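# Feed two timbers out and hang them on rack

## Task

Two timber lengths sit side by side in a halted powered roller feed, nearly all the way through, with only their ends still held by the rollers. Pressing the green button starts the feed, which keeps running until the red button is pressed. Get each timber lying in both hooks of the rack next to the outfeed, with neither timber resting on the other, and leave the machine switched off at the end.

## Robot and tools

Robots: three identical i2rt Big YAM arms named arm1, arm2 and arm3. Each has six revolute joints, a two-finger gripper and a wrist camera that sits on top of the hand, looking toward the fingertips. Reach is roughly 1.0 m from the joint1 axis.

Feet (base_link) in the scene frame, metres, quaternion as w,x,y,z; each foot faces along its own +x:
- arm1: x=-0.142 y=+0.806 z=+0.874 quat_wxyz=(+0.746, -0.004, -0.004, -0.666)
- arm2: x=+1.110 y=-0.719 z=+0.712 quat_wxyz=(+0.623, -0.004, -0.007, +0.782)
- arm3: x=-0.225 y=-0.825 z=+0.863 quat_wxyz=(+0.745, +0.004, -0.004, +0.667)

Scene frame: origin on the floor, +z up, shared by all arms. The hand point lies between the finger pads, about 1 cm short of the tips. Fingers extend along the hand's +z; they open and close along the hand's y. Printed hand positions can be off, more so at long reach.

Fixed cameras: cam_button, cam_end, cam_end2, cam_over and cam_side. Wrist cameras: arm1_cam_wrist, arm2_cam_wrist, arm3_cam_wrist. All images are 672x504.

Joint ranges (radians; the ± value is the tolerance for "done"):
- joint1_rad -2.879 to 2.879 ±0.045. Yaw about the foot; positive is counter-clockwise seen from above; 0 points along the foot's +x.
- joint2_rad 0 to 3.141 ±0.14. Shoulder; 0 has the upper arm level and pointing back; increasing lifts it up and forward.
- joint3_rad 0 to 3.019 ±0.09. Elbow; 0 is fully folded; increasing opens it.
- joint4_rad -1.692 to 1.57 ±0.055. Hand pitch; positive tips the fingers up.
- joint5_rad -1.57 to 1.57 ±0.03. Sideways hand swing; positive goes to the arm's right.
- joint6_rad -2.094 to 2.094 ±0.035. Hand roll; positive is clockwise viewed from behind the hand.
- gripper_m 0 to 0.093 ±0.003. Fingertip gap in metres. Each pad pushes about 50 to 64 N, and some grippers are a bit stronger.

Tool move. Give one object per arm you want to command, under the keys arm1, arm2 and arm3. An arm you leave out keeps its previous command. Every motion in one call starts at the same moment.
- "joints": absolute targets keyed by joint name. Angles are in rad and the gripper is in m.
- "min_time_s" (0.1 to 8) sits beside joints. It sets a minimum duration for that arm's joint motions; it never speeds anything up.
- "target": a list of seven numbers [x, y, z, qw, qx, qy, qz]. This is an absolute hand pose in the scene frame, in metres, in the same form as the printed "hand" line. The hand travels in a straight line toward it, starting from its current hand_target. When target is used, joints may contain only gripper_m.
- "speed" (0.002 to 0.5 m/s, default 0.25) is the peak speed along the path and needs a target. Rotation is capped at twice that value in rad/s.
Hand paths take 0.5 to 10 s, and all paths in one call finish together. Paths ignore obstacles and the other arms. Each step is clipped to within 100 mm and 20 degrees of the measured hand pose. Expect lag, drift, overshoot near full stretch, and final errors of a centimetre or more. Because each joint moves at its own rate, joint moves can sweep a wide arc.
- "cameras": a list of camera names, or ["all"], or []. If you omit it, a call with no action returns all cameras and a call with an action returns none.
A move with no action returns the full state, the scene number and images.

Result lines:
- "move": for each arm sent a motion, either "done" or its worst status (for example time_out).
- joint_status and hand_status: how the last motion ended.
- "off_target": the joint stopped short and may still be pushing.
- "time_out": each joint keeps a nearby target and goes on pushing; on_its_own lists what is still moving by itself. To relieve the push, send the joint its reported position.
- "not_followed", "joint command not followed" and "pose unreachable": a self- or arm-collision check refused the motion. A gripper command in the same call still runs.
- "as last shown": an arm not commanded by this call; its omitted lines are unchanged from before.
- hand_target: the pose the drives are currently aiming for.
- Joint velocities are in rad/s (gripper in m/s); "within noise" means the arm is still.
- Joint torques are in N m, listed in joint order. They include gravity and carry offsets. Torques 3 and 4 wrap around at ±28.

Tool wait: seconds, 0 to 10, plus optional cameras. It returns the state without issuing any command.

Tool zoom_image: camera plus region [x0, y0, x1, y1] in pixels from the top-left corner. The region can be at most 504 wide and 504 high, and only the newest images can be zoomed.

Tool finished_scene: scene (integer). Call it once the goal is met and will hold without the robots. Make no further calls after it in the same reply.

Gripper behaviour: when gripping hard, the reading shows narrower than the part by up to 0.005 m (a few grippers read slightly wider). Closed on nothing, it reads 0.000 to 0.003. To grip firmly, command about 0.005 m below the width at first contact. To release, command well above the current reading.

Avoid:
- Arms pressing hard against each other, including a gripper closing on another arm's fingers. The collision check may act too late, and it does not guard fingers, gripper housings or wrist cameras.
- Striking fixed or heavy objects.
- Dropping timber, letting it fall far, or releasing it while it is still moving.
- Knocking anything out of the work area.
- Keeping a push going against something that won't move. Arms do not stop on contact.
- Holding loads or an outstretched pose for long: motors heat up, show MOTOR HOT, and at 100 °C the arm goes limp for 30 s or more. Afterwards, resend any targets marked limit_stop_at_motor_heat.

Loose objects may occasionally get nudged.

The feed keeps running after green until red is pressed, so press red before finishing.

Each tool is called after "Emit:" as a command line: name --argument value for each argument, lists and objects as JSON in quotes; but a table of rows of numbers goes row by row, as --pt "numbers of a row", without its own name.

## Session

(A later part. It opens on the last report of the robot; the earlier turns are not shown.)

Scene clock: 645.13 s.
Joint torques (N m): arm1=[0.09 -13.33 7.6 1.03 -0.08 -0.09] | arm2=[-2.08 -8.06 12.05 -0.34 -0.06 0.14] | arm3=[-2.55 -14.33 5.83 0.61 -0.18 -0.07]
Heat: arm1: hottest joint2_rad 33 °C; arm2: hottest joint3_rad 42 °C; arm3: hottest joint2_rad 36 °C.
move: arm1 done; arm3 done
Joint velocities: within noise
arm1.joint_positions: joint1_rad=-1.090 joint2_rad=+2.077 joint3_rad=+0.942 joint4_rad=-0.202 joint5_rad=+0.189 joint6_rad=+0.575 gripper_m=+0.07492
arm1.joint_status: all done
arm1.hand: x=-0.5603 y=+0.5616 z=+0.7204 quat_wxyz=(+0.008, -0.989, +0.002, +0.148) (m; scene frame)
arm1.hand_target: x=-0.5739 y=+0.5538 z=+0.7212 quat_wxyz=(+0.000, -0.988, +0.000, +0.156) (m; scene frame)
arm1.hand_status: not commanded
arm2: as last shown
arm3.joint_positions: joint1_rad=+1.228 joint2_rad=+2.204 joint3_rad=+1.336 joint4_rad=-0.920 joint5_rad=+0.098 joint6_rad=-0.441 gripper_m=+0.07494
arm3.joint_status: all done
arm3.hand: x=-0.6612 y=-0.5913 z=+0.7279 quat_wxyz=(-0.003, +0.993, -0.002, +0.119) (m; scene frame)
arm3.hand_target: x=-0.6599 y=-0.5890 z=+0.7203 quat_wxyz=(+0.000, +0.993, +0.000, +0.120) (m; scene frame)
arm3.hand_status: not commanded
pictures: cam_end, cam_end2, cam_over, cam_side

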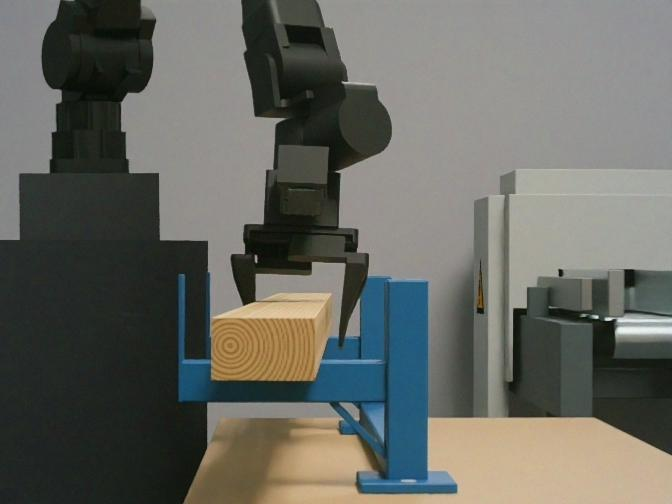

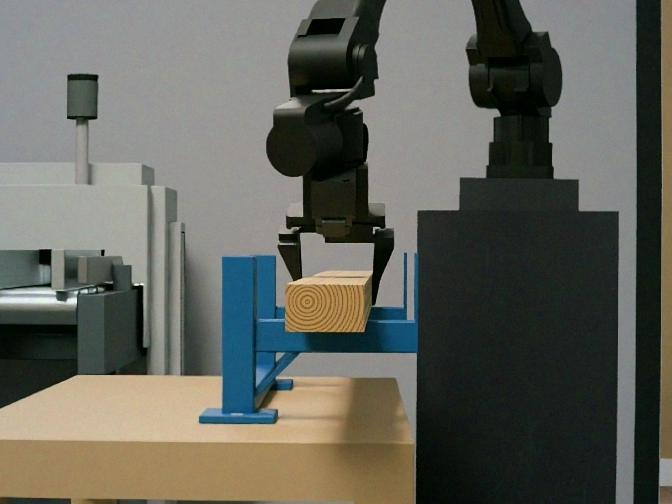

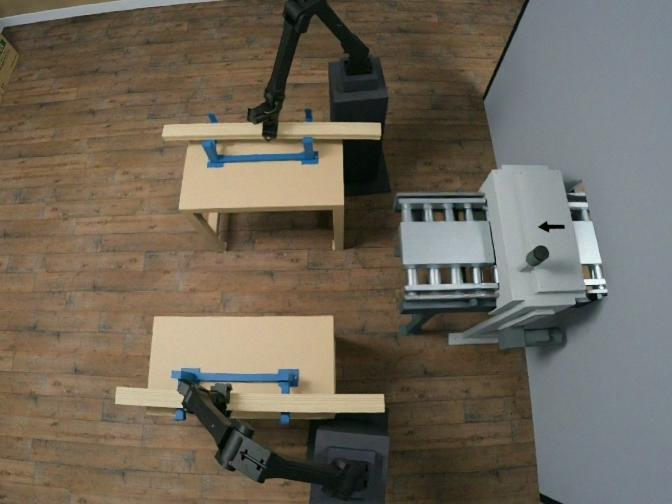

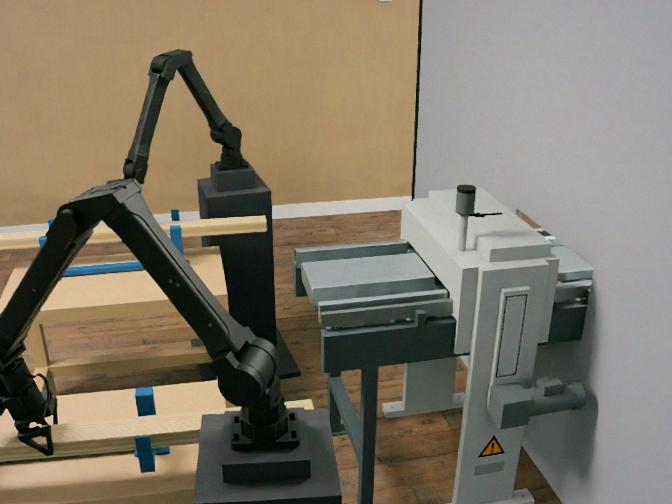

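Emit:
move --arm1 '{"target":[-0.545,0.555,0.86,0,0.988,0,-0.156],"speed":0.15,"joints":{"gripper_m":0.09}}' --arm3 '{"target":[-0.63,-0.588,0.86,0,0.993,0,0.12],"speed":0.15,"joints":{"gripper_m":0.09}}' --cameras '["all"]'

Emit:
zoom_image --camera "cam_over" --region '[60, 60, 440, 440]'

Scene clock: 677.20 s.
Joint torques (N m): arm1=[1.32 -12.69 7.76 0.27 0.22 0.07] | arm2=[-2.08 -8.06 12.05 -0.34 -0.06 0.14] | arm3=[-2.73 -13.92 6.42 -0.03 0.04 -0.08]
Heat: arm1: hottest joint2_rad 31 °C; arm2: hottest joint3_rad 43 °C; arm3: hottest joint3_rad 35 °C.
move: arm1 done; arm3 done
Joint velocities: within noise
arm1.joint_positions: joint1_rad=-1.065 joint2_rad=+1.725 joint3_rad=+0.924 joint4_rad=-0.512 joint5_rad=+0.189 joint6_rad=+0.593 gripper_m=+0.08992
arm1.joint_status: all done
arm1.hand: x=-0.5482 y=+0.5576 z=+0.8592 quat_wxyz=(-0.002, -0.987, +0.001, +0.158) (m; scene frame)
arm1.hand_target: x=-0.5450 y=+0.5549 z=+0.8601 quat_wxyz=(+0.000, -0.988, +0.000, +0.156) (m; scene frame)
arm1.hand_status: done (0.004 m and 0.3 deg from the pose sent, 0.141 m and 1.3 deg at the start)
arm2: as last shown
arm3.joint_positions: joint1_rad=+1.200 joint2_rad=+1.921 joint3_rad=+1.291 joint4_rad=-1.143 joint5_rad=+0.098 joint6_rad=-0.471 gripper_m=+0.08993
arm3.joint_status: all done
arm3.hand: x=-0.6375 y=-0.5896 z=+0.8611 quat_wxyz=(-0.003, +0.994, -0.001, +0.112) (m; scene frame)
arm3.hand_target: x=-0.6300 y=-0.5880 z=+0.8600 quat_wxyz=(+0.000, +0.993, +0.000, +0.120) (m; scene frame)
arm3.hand_status: done (0.008 m and 1.0 deg from the pose sent, 0.136 m and 0.4 deg at the start)
pictures: arm1_cam_wrist, arm2_cam_wrist, arm3_cam_wrist, cam_button, cam_end, cam_end2, cam_over, cam_side

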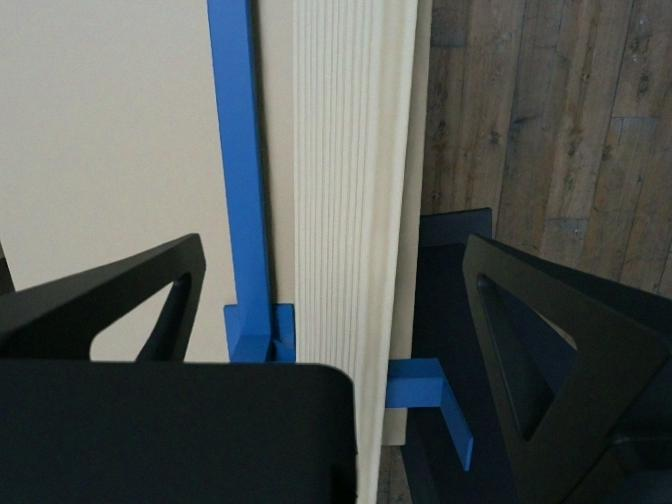

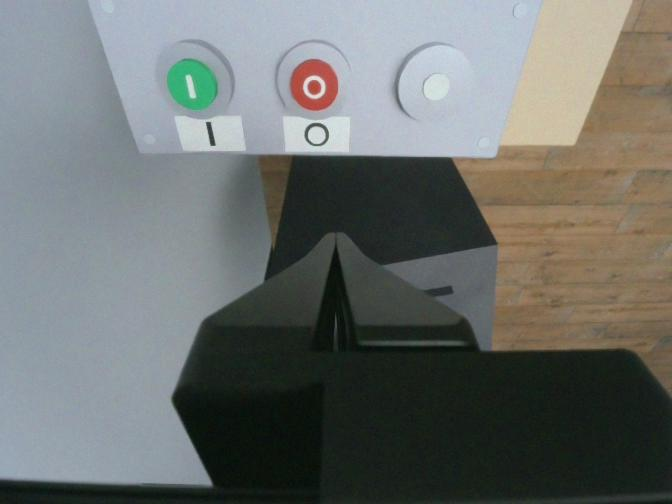

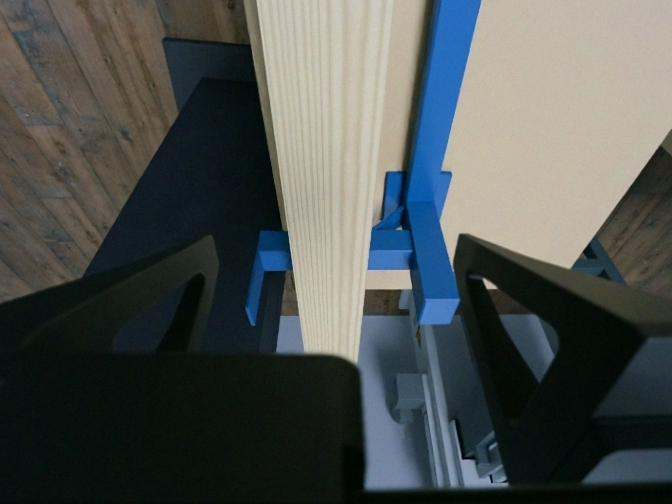

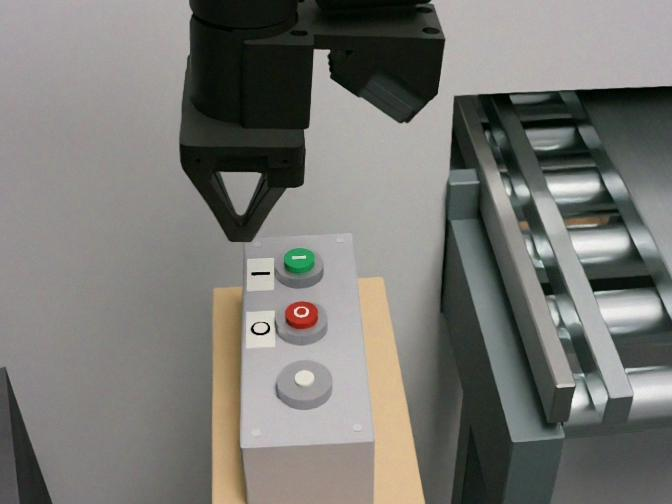

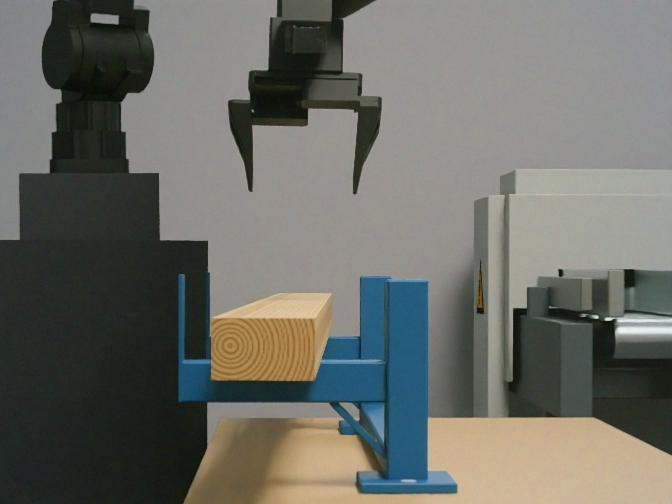

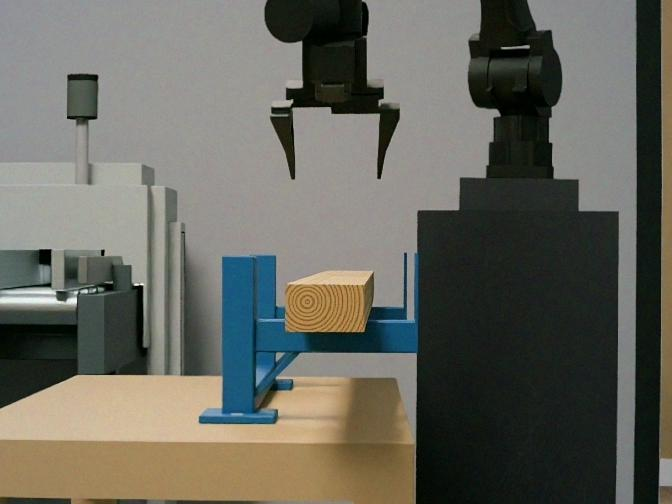

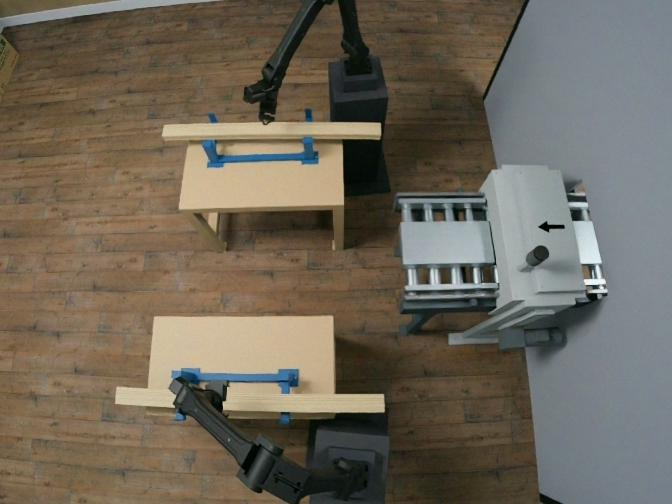

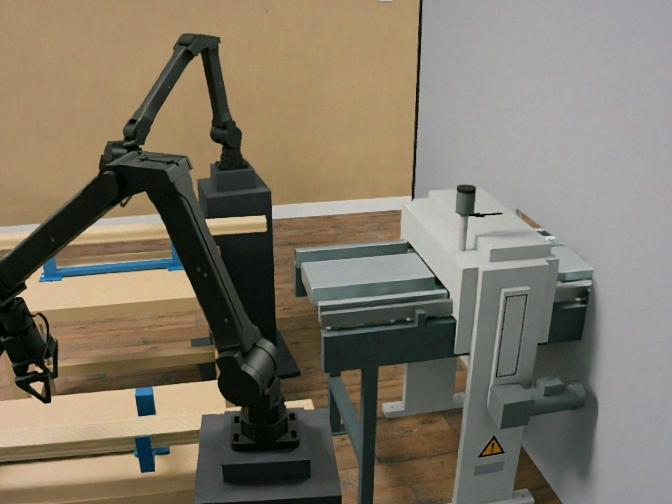

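Scaled by 1.326 from the camera's 672x504 image, which has a finer 960x720 frame.

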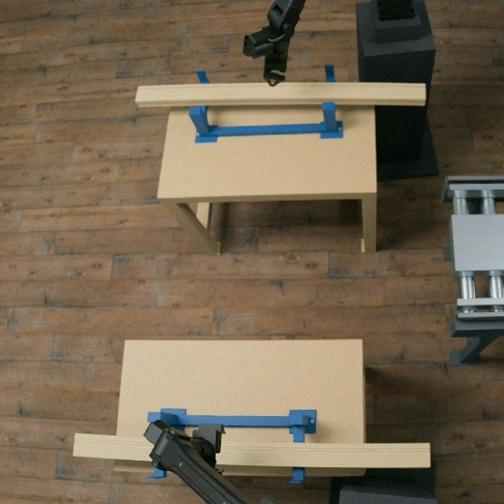

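Emit:
finished_scene --scene 1

The scene is finished: the task was done.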